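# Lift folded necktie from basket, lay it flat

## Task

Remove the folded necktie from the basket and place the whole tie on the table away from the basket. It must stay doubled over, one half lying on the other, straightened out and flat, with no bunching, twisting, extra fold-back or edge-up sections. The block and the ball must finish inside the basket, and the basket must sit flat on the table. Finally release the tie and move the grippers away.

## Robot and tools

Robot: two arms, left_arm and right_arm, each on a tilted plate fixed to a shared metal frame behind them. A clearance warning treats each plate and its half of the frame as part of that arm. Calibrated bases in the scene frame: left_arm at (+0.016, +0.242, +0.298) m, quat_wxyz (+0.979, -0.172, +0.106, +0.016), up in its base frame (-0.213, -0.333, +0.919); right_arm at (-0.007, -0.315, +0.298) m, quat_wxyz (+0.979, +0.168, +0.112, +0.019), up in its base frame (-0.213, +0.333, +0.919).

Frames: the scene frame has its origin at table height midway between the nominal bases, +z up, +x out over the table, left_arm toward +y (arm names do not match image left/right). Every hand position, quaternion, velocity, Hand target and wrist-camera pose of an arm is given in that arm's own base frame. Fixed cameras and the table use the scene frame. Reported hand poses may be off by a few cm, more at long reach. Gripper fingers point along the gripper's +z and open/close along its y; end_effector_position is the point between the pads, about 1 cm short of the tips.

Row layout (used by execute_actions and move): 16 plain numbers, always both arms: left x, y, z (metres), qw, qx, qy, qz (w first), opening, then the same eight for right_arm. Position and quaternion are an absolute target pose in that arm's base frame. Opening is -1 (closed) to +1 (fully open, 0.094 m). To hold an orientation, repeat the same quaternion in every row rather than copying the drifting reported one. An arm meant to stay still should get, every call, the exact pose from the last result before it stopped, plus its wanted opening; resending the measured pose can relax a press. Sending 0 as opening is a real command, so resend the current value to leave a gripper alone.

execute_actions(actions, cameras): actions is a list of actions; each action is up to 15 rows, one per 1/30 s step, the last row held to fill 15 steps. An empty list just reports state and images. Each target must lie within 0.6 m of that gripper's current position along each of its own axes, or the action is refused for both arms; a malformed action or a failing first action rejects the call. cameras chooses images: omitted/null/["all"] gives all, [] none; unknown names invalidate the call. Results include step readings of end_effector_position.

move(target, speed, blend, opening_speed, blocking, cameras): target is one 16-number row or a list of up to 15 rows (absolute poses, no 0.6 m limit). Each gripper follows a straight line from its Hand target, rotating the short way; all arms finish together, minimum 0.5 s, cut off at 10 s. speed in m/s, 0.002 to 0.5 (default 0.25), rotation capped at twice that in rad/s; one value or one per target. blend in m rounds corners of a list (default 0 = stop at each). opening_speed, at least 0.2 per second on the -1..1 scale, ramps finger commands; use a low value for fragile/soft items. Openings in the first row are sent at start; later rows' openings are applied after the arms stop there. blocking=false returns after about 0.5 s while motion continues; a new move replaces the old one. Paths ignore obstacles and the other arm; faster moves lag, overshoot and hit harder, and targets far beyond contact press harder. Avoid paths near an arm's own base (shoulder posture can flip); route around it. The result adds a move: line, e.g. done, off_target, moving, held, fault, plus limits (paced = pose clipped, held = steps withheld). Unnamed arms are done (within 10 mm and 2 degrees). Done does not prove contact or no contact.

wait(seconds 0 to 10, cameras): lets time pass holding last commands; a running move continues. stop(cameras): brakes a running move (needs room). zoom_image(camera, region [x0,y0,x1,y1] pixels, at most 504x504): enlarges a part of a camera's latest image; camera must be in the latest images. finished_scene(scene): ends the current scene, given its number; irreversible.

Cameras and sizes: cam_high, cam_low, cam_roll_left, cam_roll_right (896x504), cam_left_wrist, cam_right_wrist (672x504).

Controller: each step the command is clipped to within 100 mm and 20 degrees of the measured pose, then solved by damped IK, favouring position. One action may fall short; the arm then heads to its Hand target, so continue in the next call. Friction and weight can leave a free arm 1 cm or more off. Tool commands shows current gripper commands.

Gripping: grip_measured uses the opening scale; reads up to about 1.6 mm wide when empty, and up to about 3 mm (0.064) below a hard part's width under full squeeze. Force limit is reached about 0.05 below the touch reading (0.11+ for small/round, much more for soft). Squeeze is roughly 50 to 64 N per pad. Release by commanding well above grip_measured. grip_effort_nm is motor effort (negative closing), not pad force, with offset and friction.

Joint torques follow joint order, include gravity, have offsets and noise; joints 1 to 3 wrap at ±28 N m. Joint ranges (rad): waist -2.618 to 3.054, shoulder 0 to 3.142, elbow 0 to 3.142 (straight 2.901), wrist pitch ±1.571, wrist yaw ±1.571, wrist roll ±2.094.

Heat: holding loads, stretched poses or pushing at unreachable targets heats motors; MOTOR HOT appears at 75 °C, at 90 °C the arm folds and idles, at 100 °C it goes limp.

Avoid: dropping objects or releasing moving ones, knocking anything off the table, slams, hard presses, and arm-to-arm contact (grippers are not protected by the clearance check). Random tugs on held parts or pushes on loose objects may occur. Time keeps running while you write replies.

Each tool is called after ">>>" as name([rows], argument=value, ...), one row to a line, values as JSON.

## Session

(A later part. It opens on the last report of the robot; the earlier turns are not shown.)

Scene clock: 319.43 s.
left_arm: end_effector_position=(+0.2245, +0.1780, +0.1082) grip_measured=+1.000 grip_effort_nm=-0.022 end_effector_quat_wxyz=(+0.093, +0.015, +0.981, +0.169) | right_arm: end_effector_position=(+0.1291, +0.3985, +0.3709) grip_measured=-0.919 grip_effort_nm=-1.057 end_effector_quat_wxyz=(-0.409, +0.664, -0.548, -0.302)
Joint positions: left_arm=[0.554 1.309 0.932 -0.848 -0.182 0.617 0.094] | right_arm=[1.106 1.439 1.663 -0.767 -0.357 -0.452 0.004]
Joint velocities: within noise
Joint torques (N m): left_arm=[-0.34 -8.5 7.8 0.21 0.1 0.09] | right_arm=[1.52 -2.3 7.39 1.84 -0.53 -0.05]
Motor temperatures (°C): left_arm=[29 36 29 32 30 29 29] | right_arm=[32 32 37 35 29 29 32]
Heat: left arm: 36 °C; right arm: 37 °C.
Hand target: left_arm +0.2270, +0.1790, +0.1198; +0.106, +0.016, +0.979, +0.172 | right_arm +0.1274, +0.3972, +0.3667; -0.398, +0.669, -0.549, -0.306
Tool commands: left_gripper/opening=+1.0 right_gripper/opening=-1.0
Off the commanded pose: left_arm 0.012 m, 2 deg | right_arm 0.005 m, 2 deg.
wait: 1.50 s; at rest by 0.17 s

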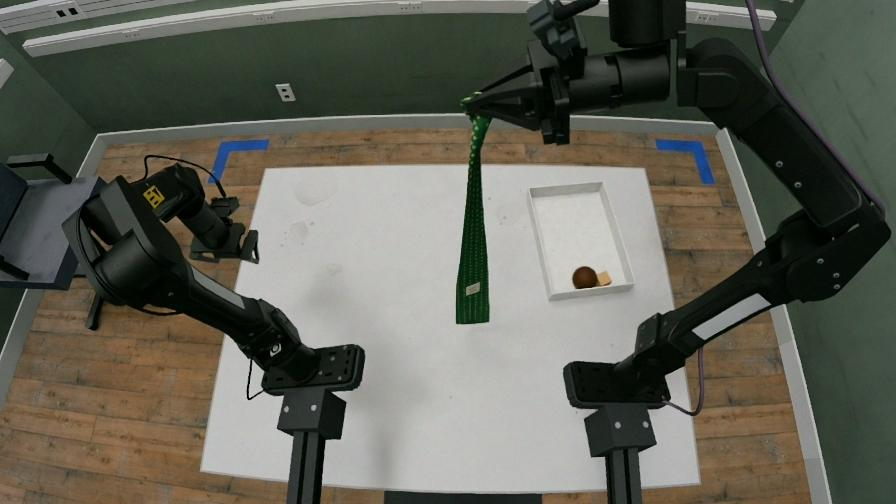

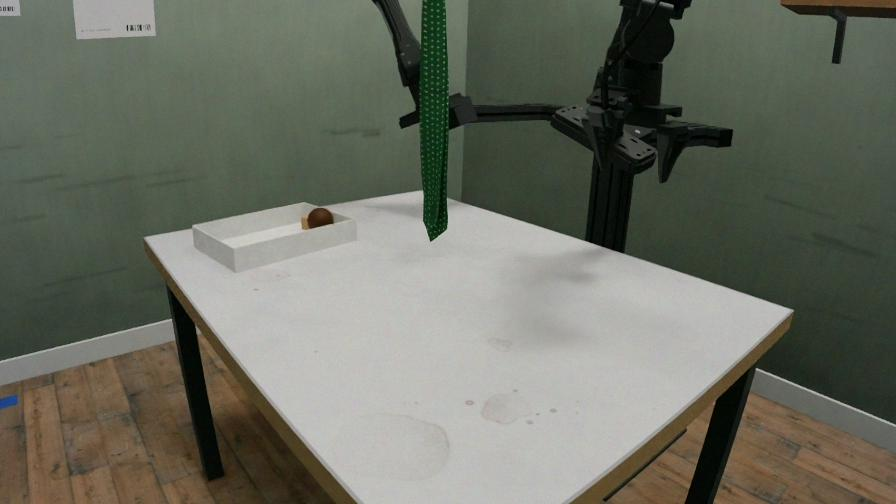

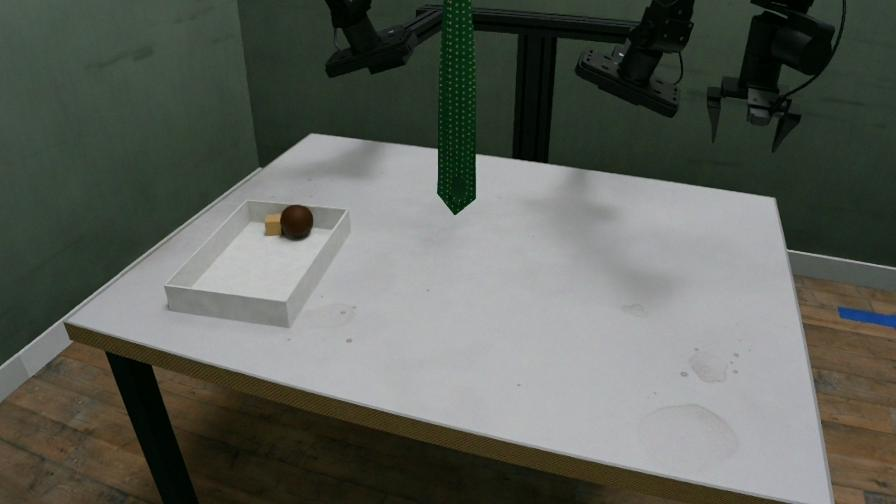

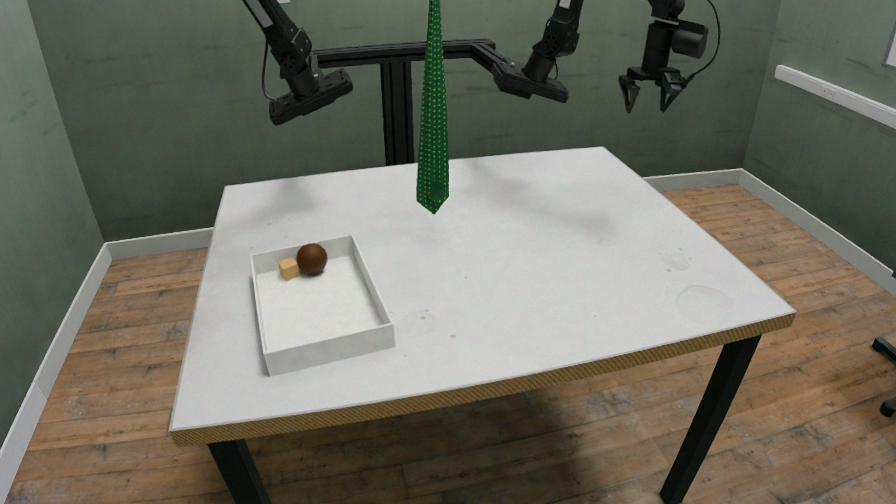

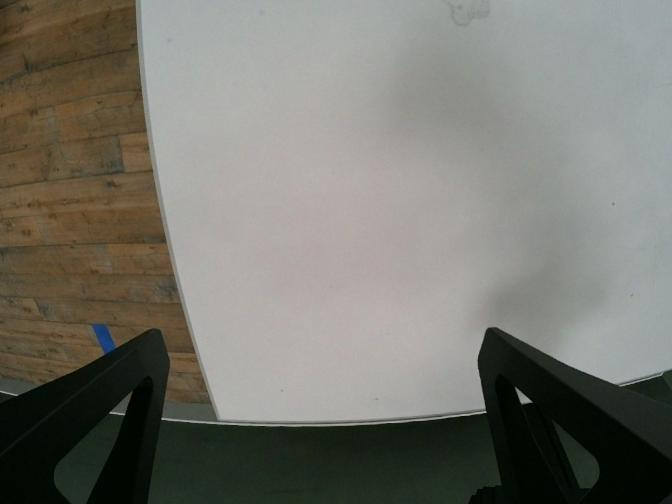

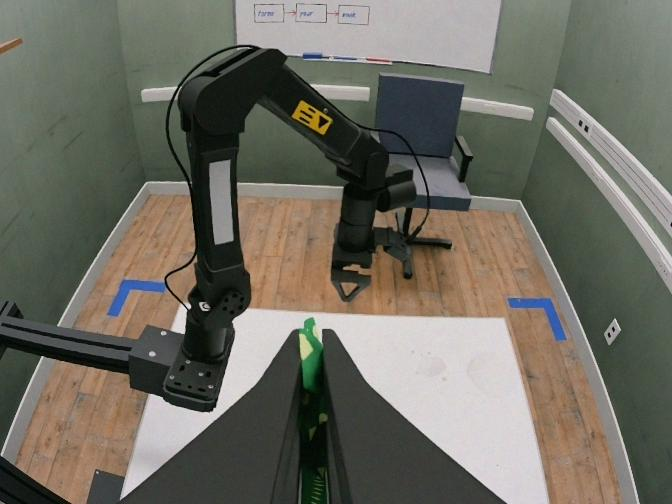

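>>> move([
  [0.2745,-0.0927,0.1955,0.5452,0.2547,0.7953,0.0697,1,0.2481,0.4444,0.3775,0.3973,-0.6692,0.5483,0.3055,-1],
], speed=0.15, cameras=["cam_high","cam_roll_right","cam_right_wrist"])

>>> move([
  [0.0682,-0.3687,0.3088,0.7673,0.1329,0.6173,0.1103,1,0.2481,0.4444,0.3775,0.3973,-0.6692,0.5483,0.3055,-1],
], speed=0.15)

Scene clock: 356.83 s.
left_arm: end_effector_position=(+0.2757, -0.0910, +0.2034) grip_measured=+1.000 grip_effort_nm=-0.017 end_effector_quat_wxyz=(+0.549, +0.251, +0.794, +0.070) | right_arm: end_effector_position=(+0.2487, +0.4440, +0.3781) grip_measured=-0.919 grip_effort_nm=-1.053 end_effector_quat_wxyz=(-0.405, +0.666, -0.551, -0.298)
Joint positions: left_arm=[-0.503 0.673 0.502 -0.245 -0.297 0.304 0.094] | right_arm=[0.876 1.912 2.258 -0.962 -0.544 -0.596 0.004]
Joint velocities: within noise
Joint torques (N m): left_arm=[-1.1 -0.38 5.67 1.75 0.08 0] | right_arm=[3.12 -5.82 9.22 1.67 -0.66 -0.06]
Motor temperatures (°C): left_arm=[29 35 29 32 30 29 29] | right_arm=[32 32 37 35 29 29 32]
Heat: left arm: 35 °C; right arm: 37 °C.
Hand target: left_arm +0.2744, -0.0926, +0.1956; +0.545, +0.255, +0.795, +0.070 | right_arm +0.2481, +0.4443, +0.3776; -0.398, +0.669, -0.548, -0.306
Off the commanded pose: left_arm 0.008 m, 1 deg | right_arm 0.001 m, 1 deg.
move: done
Images, in order (width x height): cam_high 896x504, cam_roll_right 896x504, cam_right_wrist 672x504.

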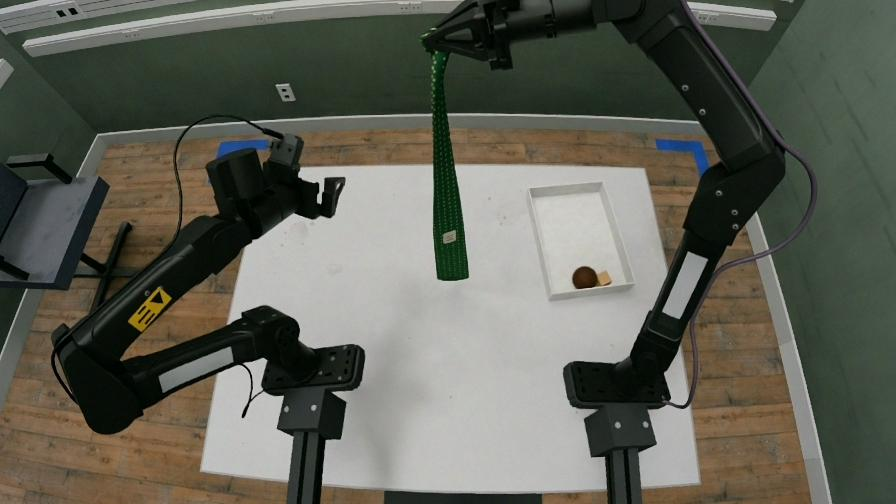

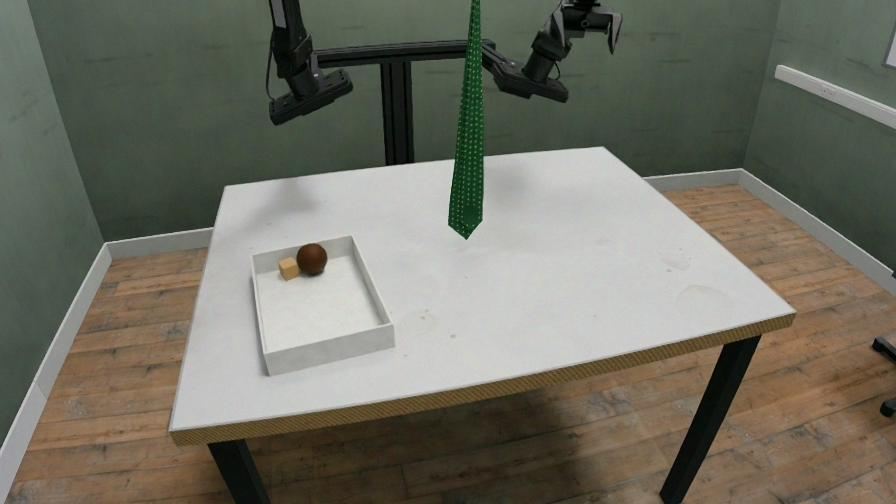

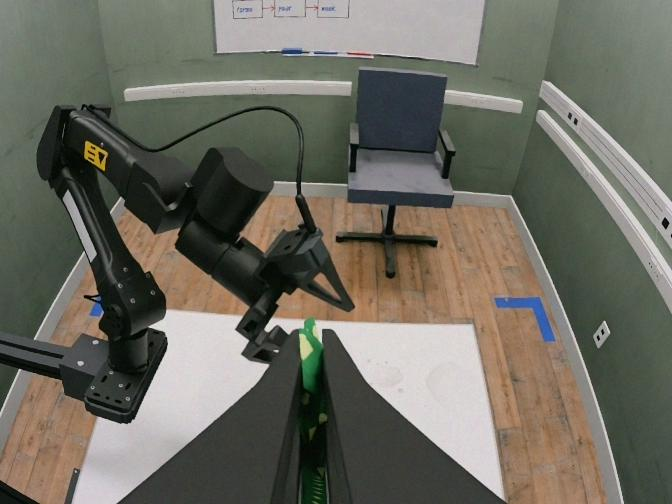

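Scene clock: 359.93 s.
left_arm: end_effector_position=(+0.0714, -0.3662, +0.2994) grip_measured=+1.000 grip_effort_nm=-0.017 end_effector_quat_wxyz=(+0.702, +0.253, +0.665, +0.025) | right_arm: end_effector_position=(+0.2486, +0.4439, +0.3780) grip_measured=-0.919 grip_effort_nm=-1.057 end_effector_quat_wxyz=(-0.405, +0.666, -0.551, -0.298)
Joint positions: left_arm=[-1.879 1.56 1.157 -0.201 -1.548 -0.205 0.094] | right_arm=[0.876 1.912 2.258 -0.963 -0.544 -0.596 0.004]
Joint velocities: within noise
Joint torques (N m): left_arm=[-1.33 -2.97 9.87 1.3 -0.27 0.11] | right_arm=[3.11 -5.82 9.24 1.68 -0.65 -0.05]
Motor temperatures (°C): left_arm=[29 35 29 32 30 29 29] | right_arm=[32 32 37 35 29 29 32]
Heat: left arm: 35 °C; right arm: 37 °C.
Hand target: left_arm +0.0686, -0.3685, +0.3086; +0.705, +0.244, +0.666, +0.020 | right_arm +0.2480, +0.4443, +0.3776; -0.398, +0.669, -0.548, -0.306
Off the commanded pose: left_arm 0.010 m, 19 deg | right_arm 0.001 m, 1 deg.
joint sent to its limit (left arm) — joint 5 (wrist yaw), lower limit. The joint targets are off in orientation, not in position.
move: off_target (left_arm)

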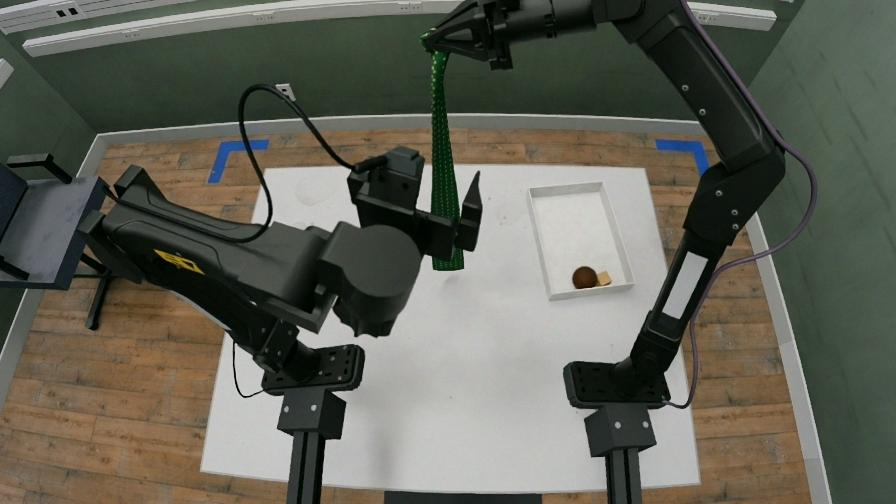

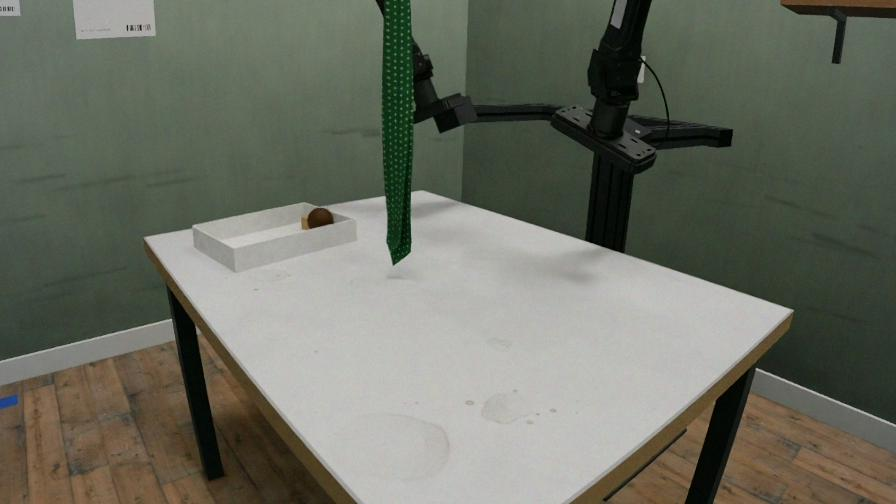

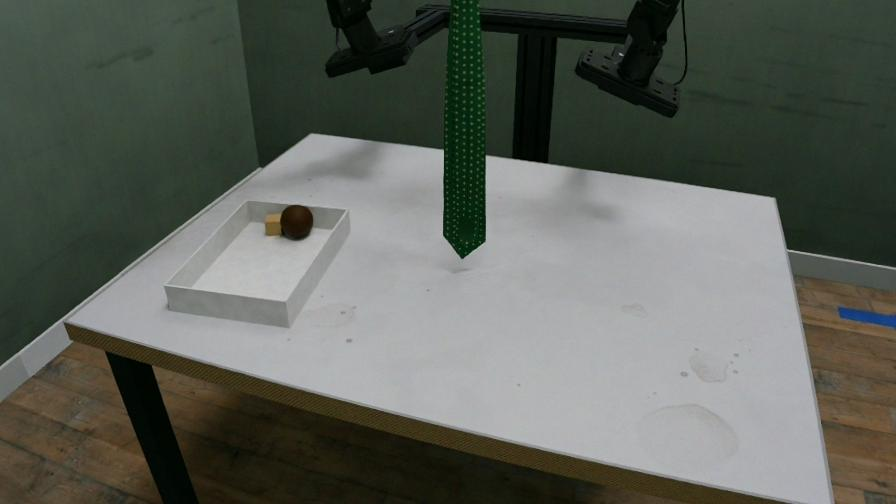

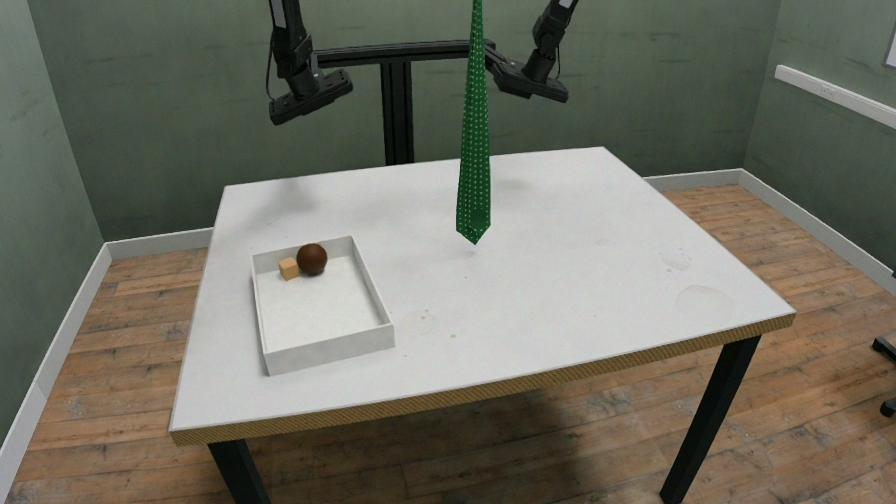

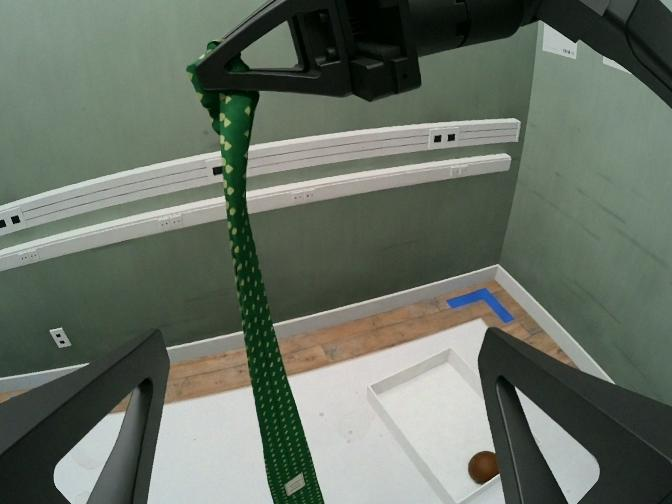

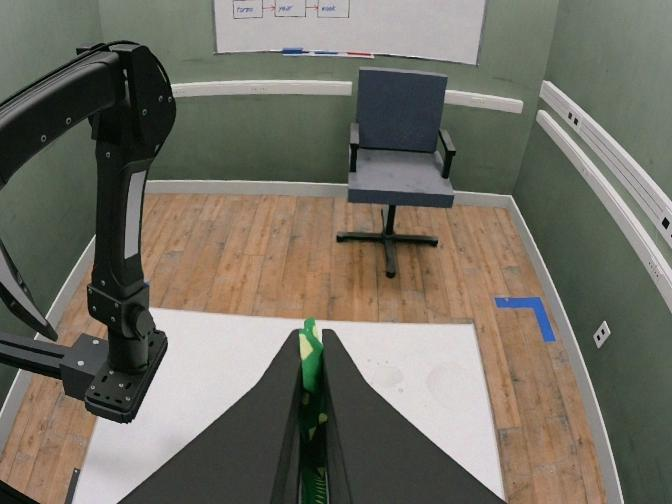

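>>> move([
  [0.2745,-0.0927,0.1955,0.5452,0.2547,0.7953,0.0697,1,0.2481,0.4444,0.3775,0.3973,-0.6692,0.5483,0.3055,-1],
], speed=0.2, cameras=["cam_high"])

>>> move([
  [0.2745,-0.0927,0.1955,0.5452,0.2547,0.7953,0.0697,1,0.3022,0.4511,0.4093,0.7151,-0.0934,0.6779,-0.1409,-1],
], speed=0.18)

Scene clock: 395.93 s.
left_arm: end_effector_position=(+0.2750, -0.0918, +0.2028) grip_measured=+1.000 grip_effort_nm=-0.022 end_effector_quat_wxyz=(+0.549, +0.248, +0.795, +0.072) | right_arm: end_effector_position=(+0.2485, +0.4439, +0.3780) grip_measured=-0.919 grip_effort_nm=-1.053 end_effector_quat_wxyz=(-0.404, +0.666, -0.551, -0.298)
Joint positions: left_arm=[-0.519 0.674 0.501 -0.245 -0.318 0.294 0.094] | right_arm=[0.876 1.912 2.258 -0.963 -0.544 -0.597 0.004]
Joint velocities: within noise
Joint torques (N m): left_arm=[0.02 -0.36 5.78 1.71 0.24 0.09] | right_arm=[3.11 -5.81 9.25 1.68 -0.65 -0.05]
Motor temperatures (°C): left_arm=[29 33 31 33 30 29 29] | right_arm=[32 33 37 36 30 29 32]
Heat: left arm: 33 °C; right arm: 37 °C.
Hand target: left_arm +0.2744, -0.0927, +0.1956; +0.545, +0.255, +0.796, +0.070 | right_arm +0.2480, +0.4443, +0.3776; -0.398, +0.669, -0.548, -0.306
Off the commanded pose: left_arm 0.007 m, 1 deg | right_arm 0.001 m, 1 deg.
move: done
Images, in order (width x height): cam_high 896x504.

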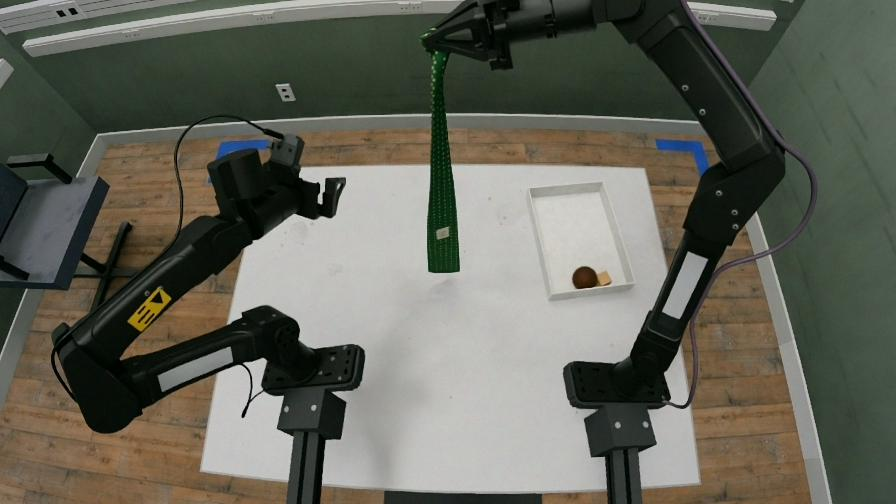

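Scene clock: 401.80 s.
left_arm: end_effector_position=(+0.2750, -0.0919, +0.2028) grip_measured=+1.000 grip_effort_nm=-0.022 end_effector_quat_wxyz=(+0.550, +0.249, +0.794, +0.071) | right_arm: end_effector_position=(+0.3104, +0.4398, +0.4156) grip_measured=-0.918 grip_effort_nm=-1.062 end_effector_quat_wxyz=(+0.714, -0.084, +0.680, -0.146)
Joint positions: left_arm=[-0.519 0.674 0.501 -0.245 -0.317 0.294 0.094] | right_arm=[1.283 2.113 2.031 0.372 1.353 -0.608 0.004]
Joint velocities: within noise
Joint torques (N m): left_arm=[0.03 -0.38 5.82 1.71 0.27 0.1] | right_arm=[5.23 -6.6 7.51 1.38 -0.35 -0.05]
Motor temperatures (°C): left_arm=[29 33 30 34 30 29 29] | right_arm=[32 33 37 36 29 29 32]
Heat: left arm: 34 °C; right arm: 37 °C.
Hand target: left_arm +0.2744, -0.0927, +0.1956; +0.545, +0.255, +0.796, +0.070 | right_arm +0.3020, +0.4508, +0.4093; +0.715, -0.093, +0.679, -0.141
Off the commanded pose: left_arm 0.007 m, 1 deg | right_arm 0.015 m, 1 deg.
move: off_target (right_arm)

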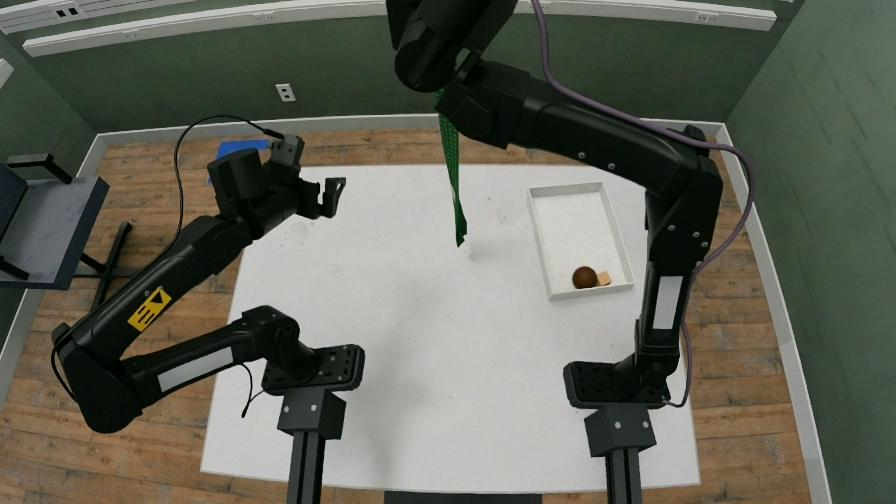

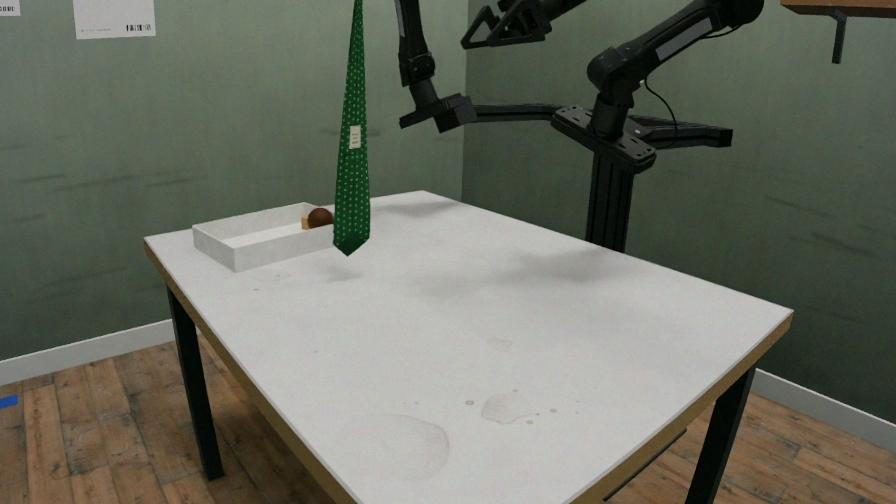

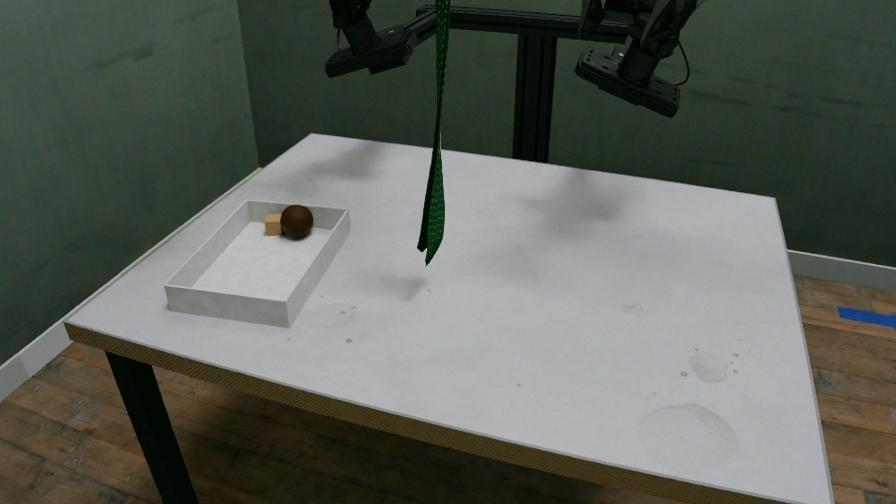

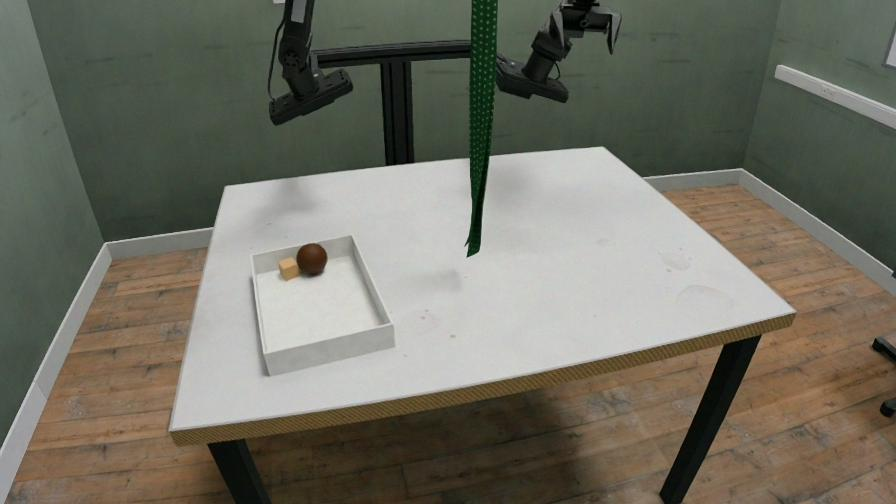

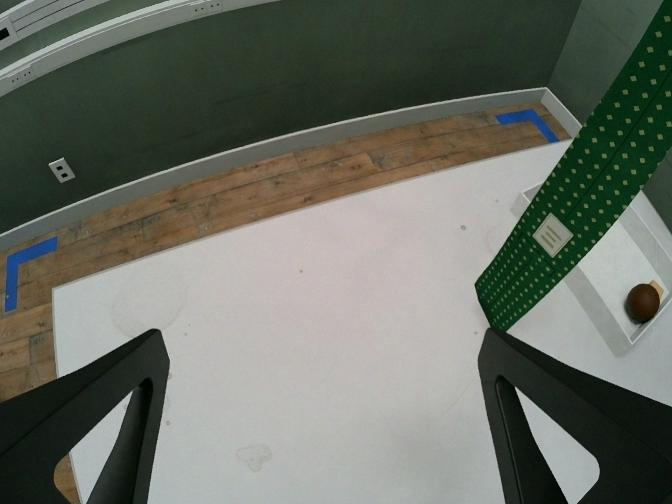

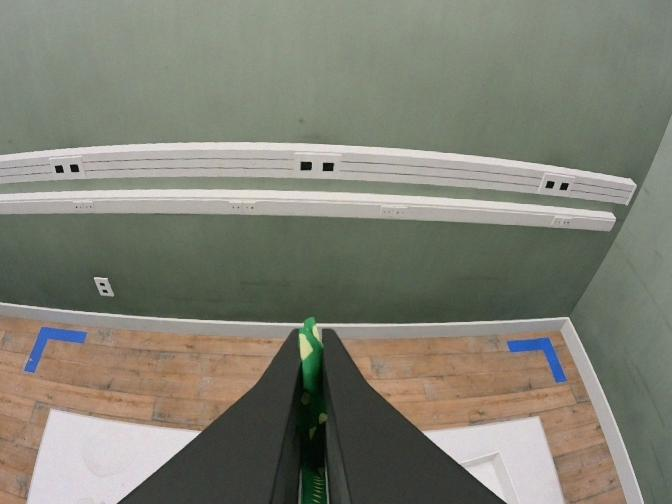

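>>> move([
  [0.3107,-0.1318,-0.1805,0.6324,0.2967,0.7153,0.0130,1,0.3337,0.4478,0.4070,0.7244,0.0507,0.6465,-0.2331,-1],
], speed=0.15)

Scene clock: 433.23 s.
left_arm: end_effector_position=(+0.3134, -0.1286, -0.1768) grip_measured=+1.000 grip_effort_nm=-0.012 end_effector_quat_wxyz=(+0.418, +0.311, +0.852, +0.055) | right_arm: end_effector_position=(+0.3299, +0.4440, +0.4080) grip_measured=-0.918 grip_effort_nm=-1.057 end_effector_quat_wxyz=(+0.721, +0.013, +0.666, -0.189)
Joint positions: left_arm=[-0.507 2.791 0.507 1.562 -0.219 0.292 0.094] | right_arm=[1.256 2.694 2.812 1.117 1.452 -1.471 0.004]
Joint velocities: within noise
Joint torques (N m): left_arm=[-4.14 -6.26 -0.24 1.5 0.07 -0.07] | right_arm=[3.89 -8.69 7.47 0.12 -1.03 -0.05]
Motor temperatures (°C): left_arm=[29 32 29 36 30 29 29] | right_arm=[32 33 36 35 29 29 33]
Heat: left arm: 36 °C; right arm: 36 °C.
Hand target: left_arm +0.3110, -0.1319, -0.1803; +0.417, +0.313, +0.851, +0.053 | right_arm +0.3336, +0.4473, +0.4068; +0.731, +0.007, +0.654, -0.194
Off the commanded pose: left_arm 0.006 m, 30 deg; orientation clipped | right_arm 0.005 m, 7 deg.
joint sent to its limit (left arm) — joint 4 (wrist pitch), upper limit. The joint targets are off in orientation, not in position.
move: off_target (left_arm, right_arm); limits=paced

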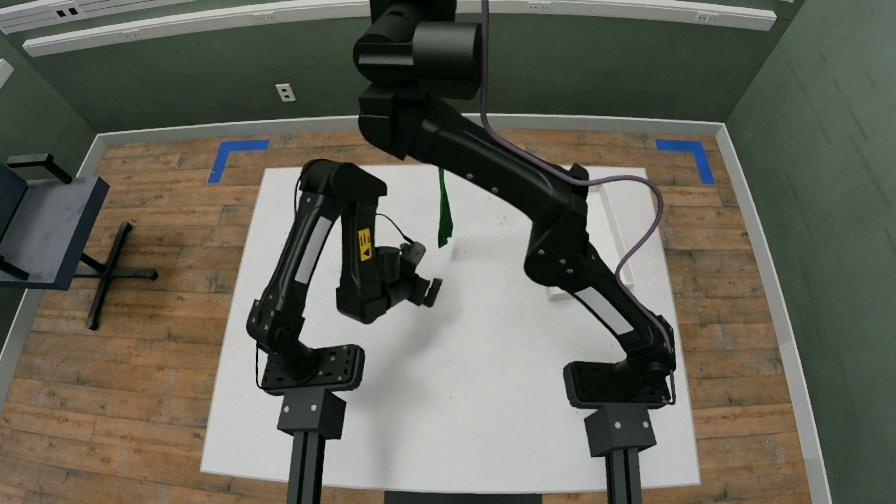

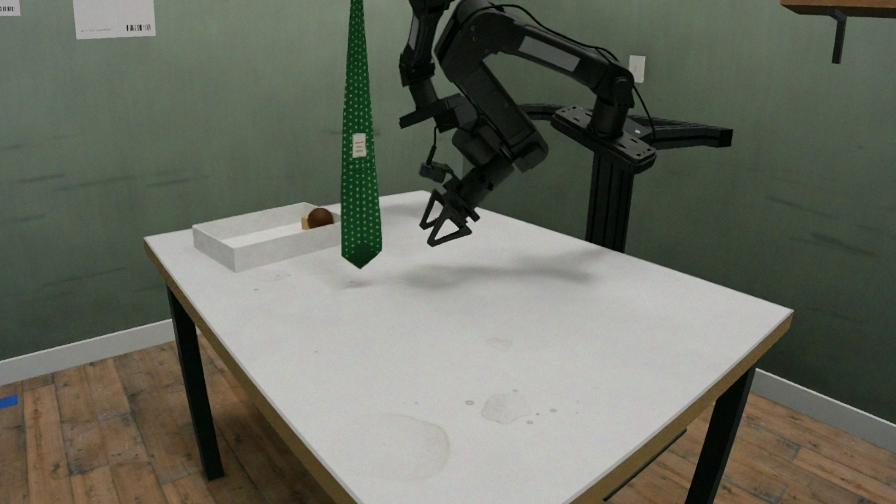

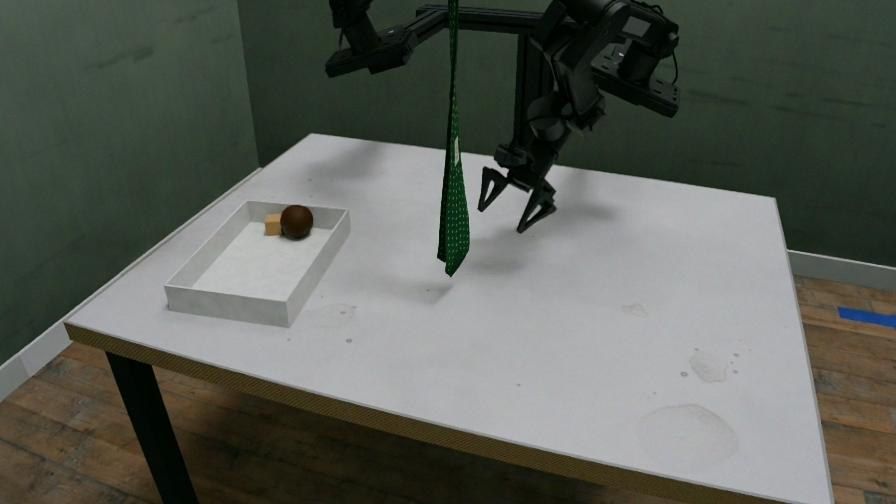

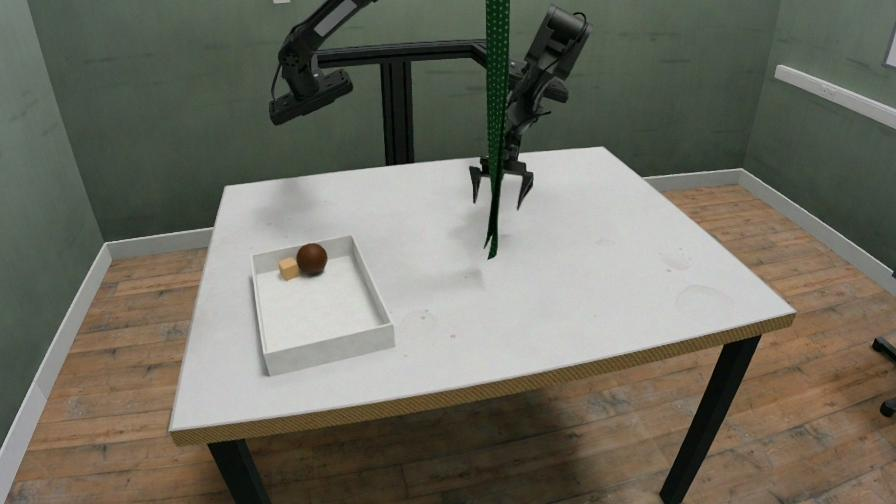

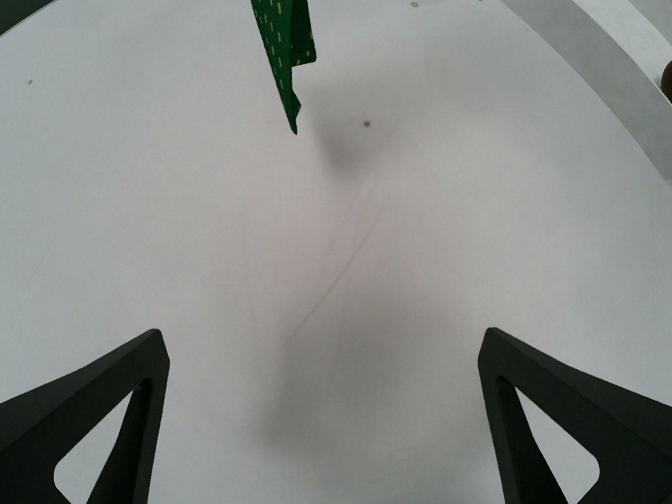

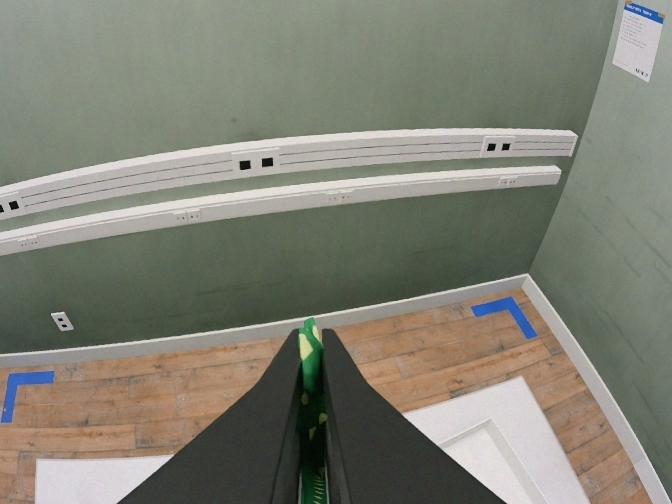

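>>> move([
  [0.3653,-0.1645,-0.1688,0.4985,0.2899,0.8141,0.0643,1,0.3299,0.4440,0.4080,0.721,0.013,0.666,-0.189,-1],
], speed=0.1)

Scene clock: 456.83 s.
left_arm: end_effector_position=(+0.3710, -0.1616, -0.1622) grip_measured=+1.000 grip_effort_nm=-0.017 end_effector_quat_wxyz=(+0.496, +0.283, +0.818, +0.066) | right_arm: end_effector_position=(+0.3299, +0.4435, +0.4064) grip_measured=-0.918 grip_effort_nm=-1.053 end_effector_quat_wxyz=(+0.718, +0.014, +0.669, -0.190)
Joint positions: left_arm=[-0.541 2.811 0.701 1.562 -0.292 0.291 0.094] | right_arm=[1.256 2.694 2.812 1.117 1.461 -1.471 0.004]
Joint velocities: within noise
Joint torques (N m): left_arm=[-4.63 -6.95 0.62 1.63 0.05 0.01] | right_arm=[4.33 -10.65 5.33 0.13 -0.74 0.02]
Motor temperatures (°C): left_arm=[29 33 29 36 30 29 29] | right_arm=[32 35 36 33 30 29 33]
Heat: left arm: 36 °C; right arm: 36 °C.
Hand target: left_arm +0.3654, -0.1645, -0.1686; +0.492, +0.290, +0.818, +0.065 | right_arm +0.3299, +0.4441, +0.4079; +0.721, +0.013, +0.666, -0.189
Off the commanded pose: left_arm 0.009 m, 1 deg | right_arm 0.002 m, 1 deg.
joint sent to its limit (left arm) — joint 4 (wrist pitch), upper limit. The joint targets still meet the commanded pose.
move: done

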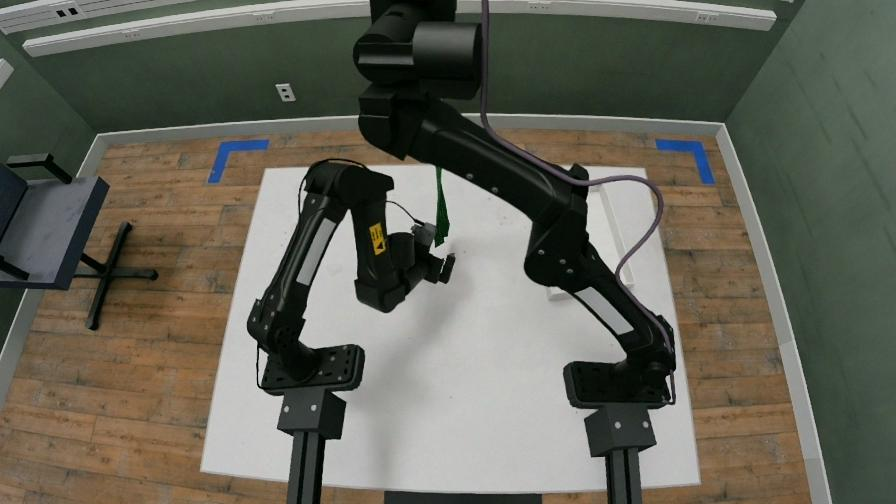

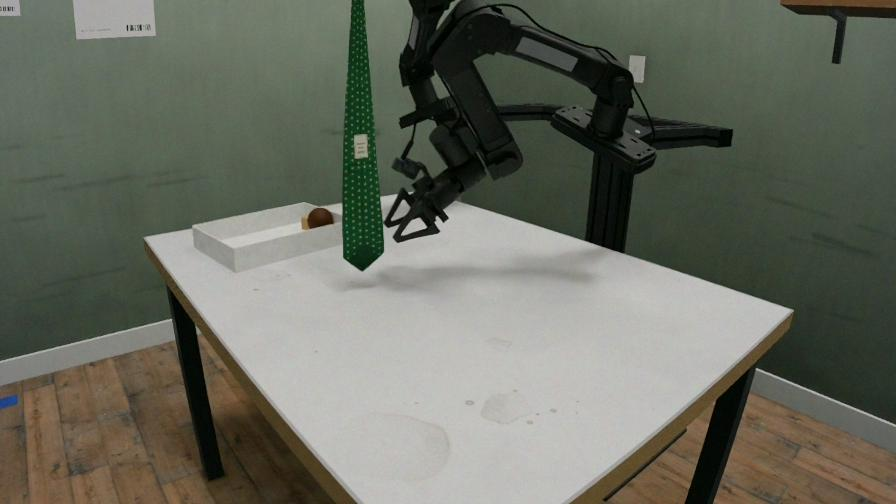

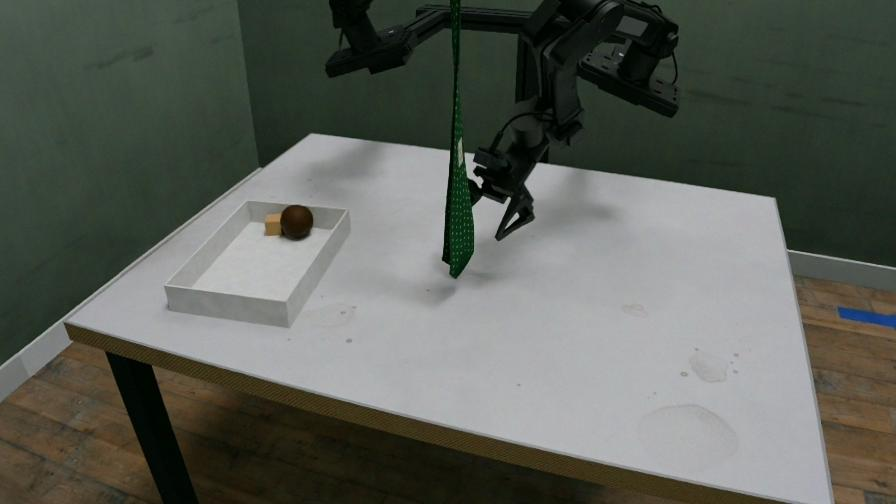

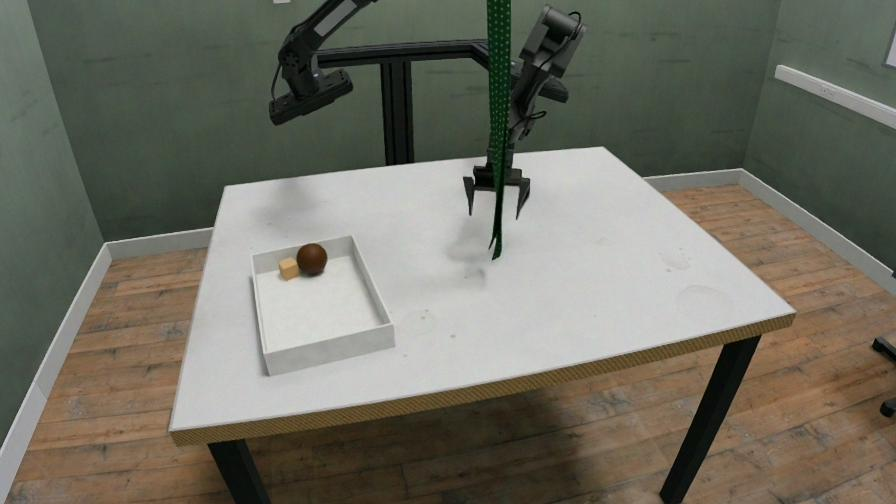

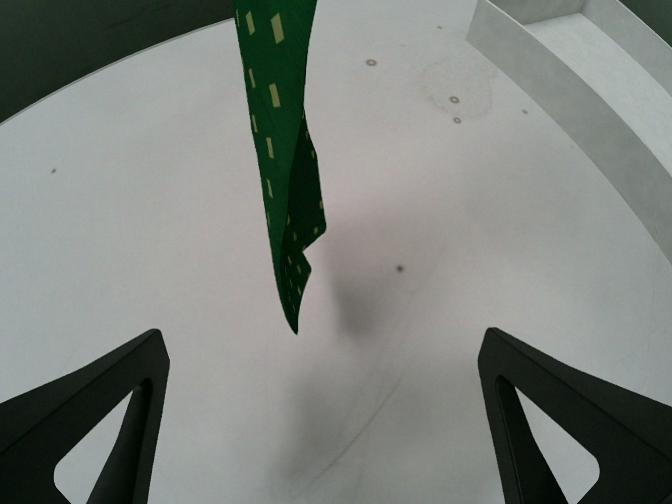

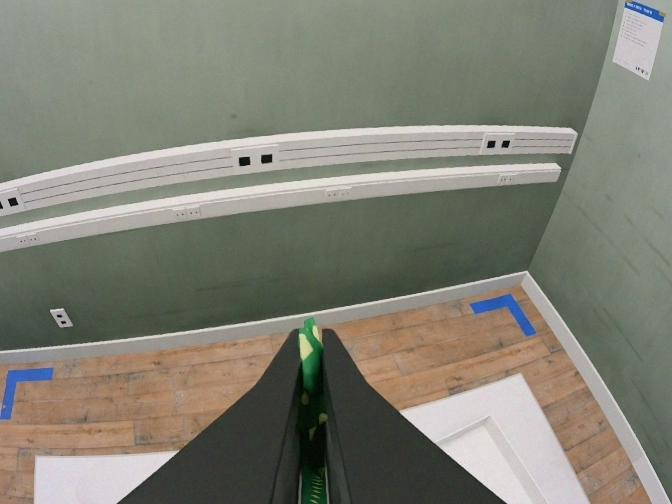

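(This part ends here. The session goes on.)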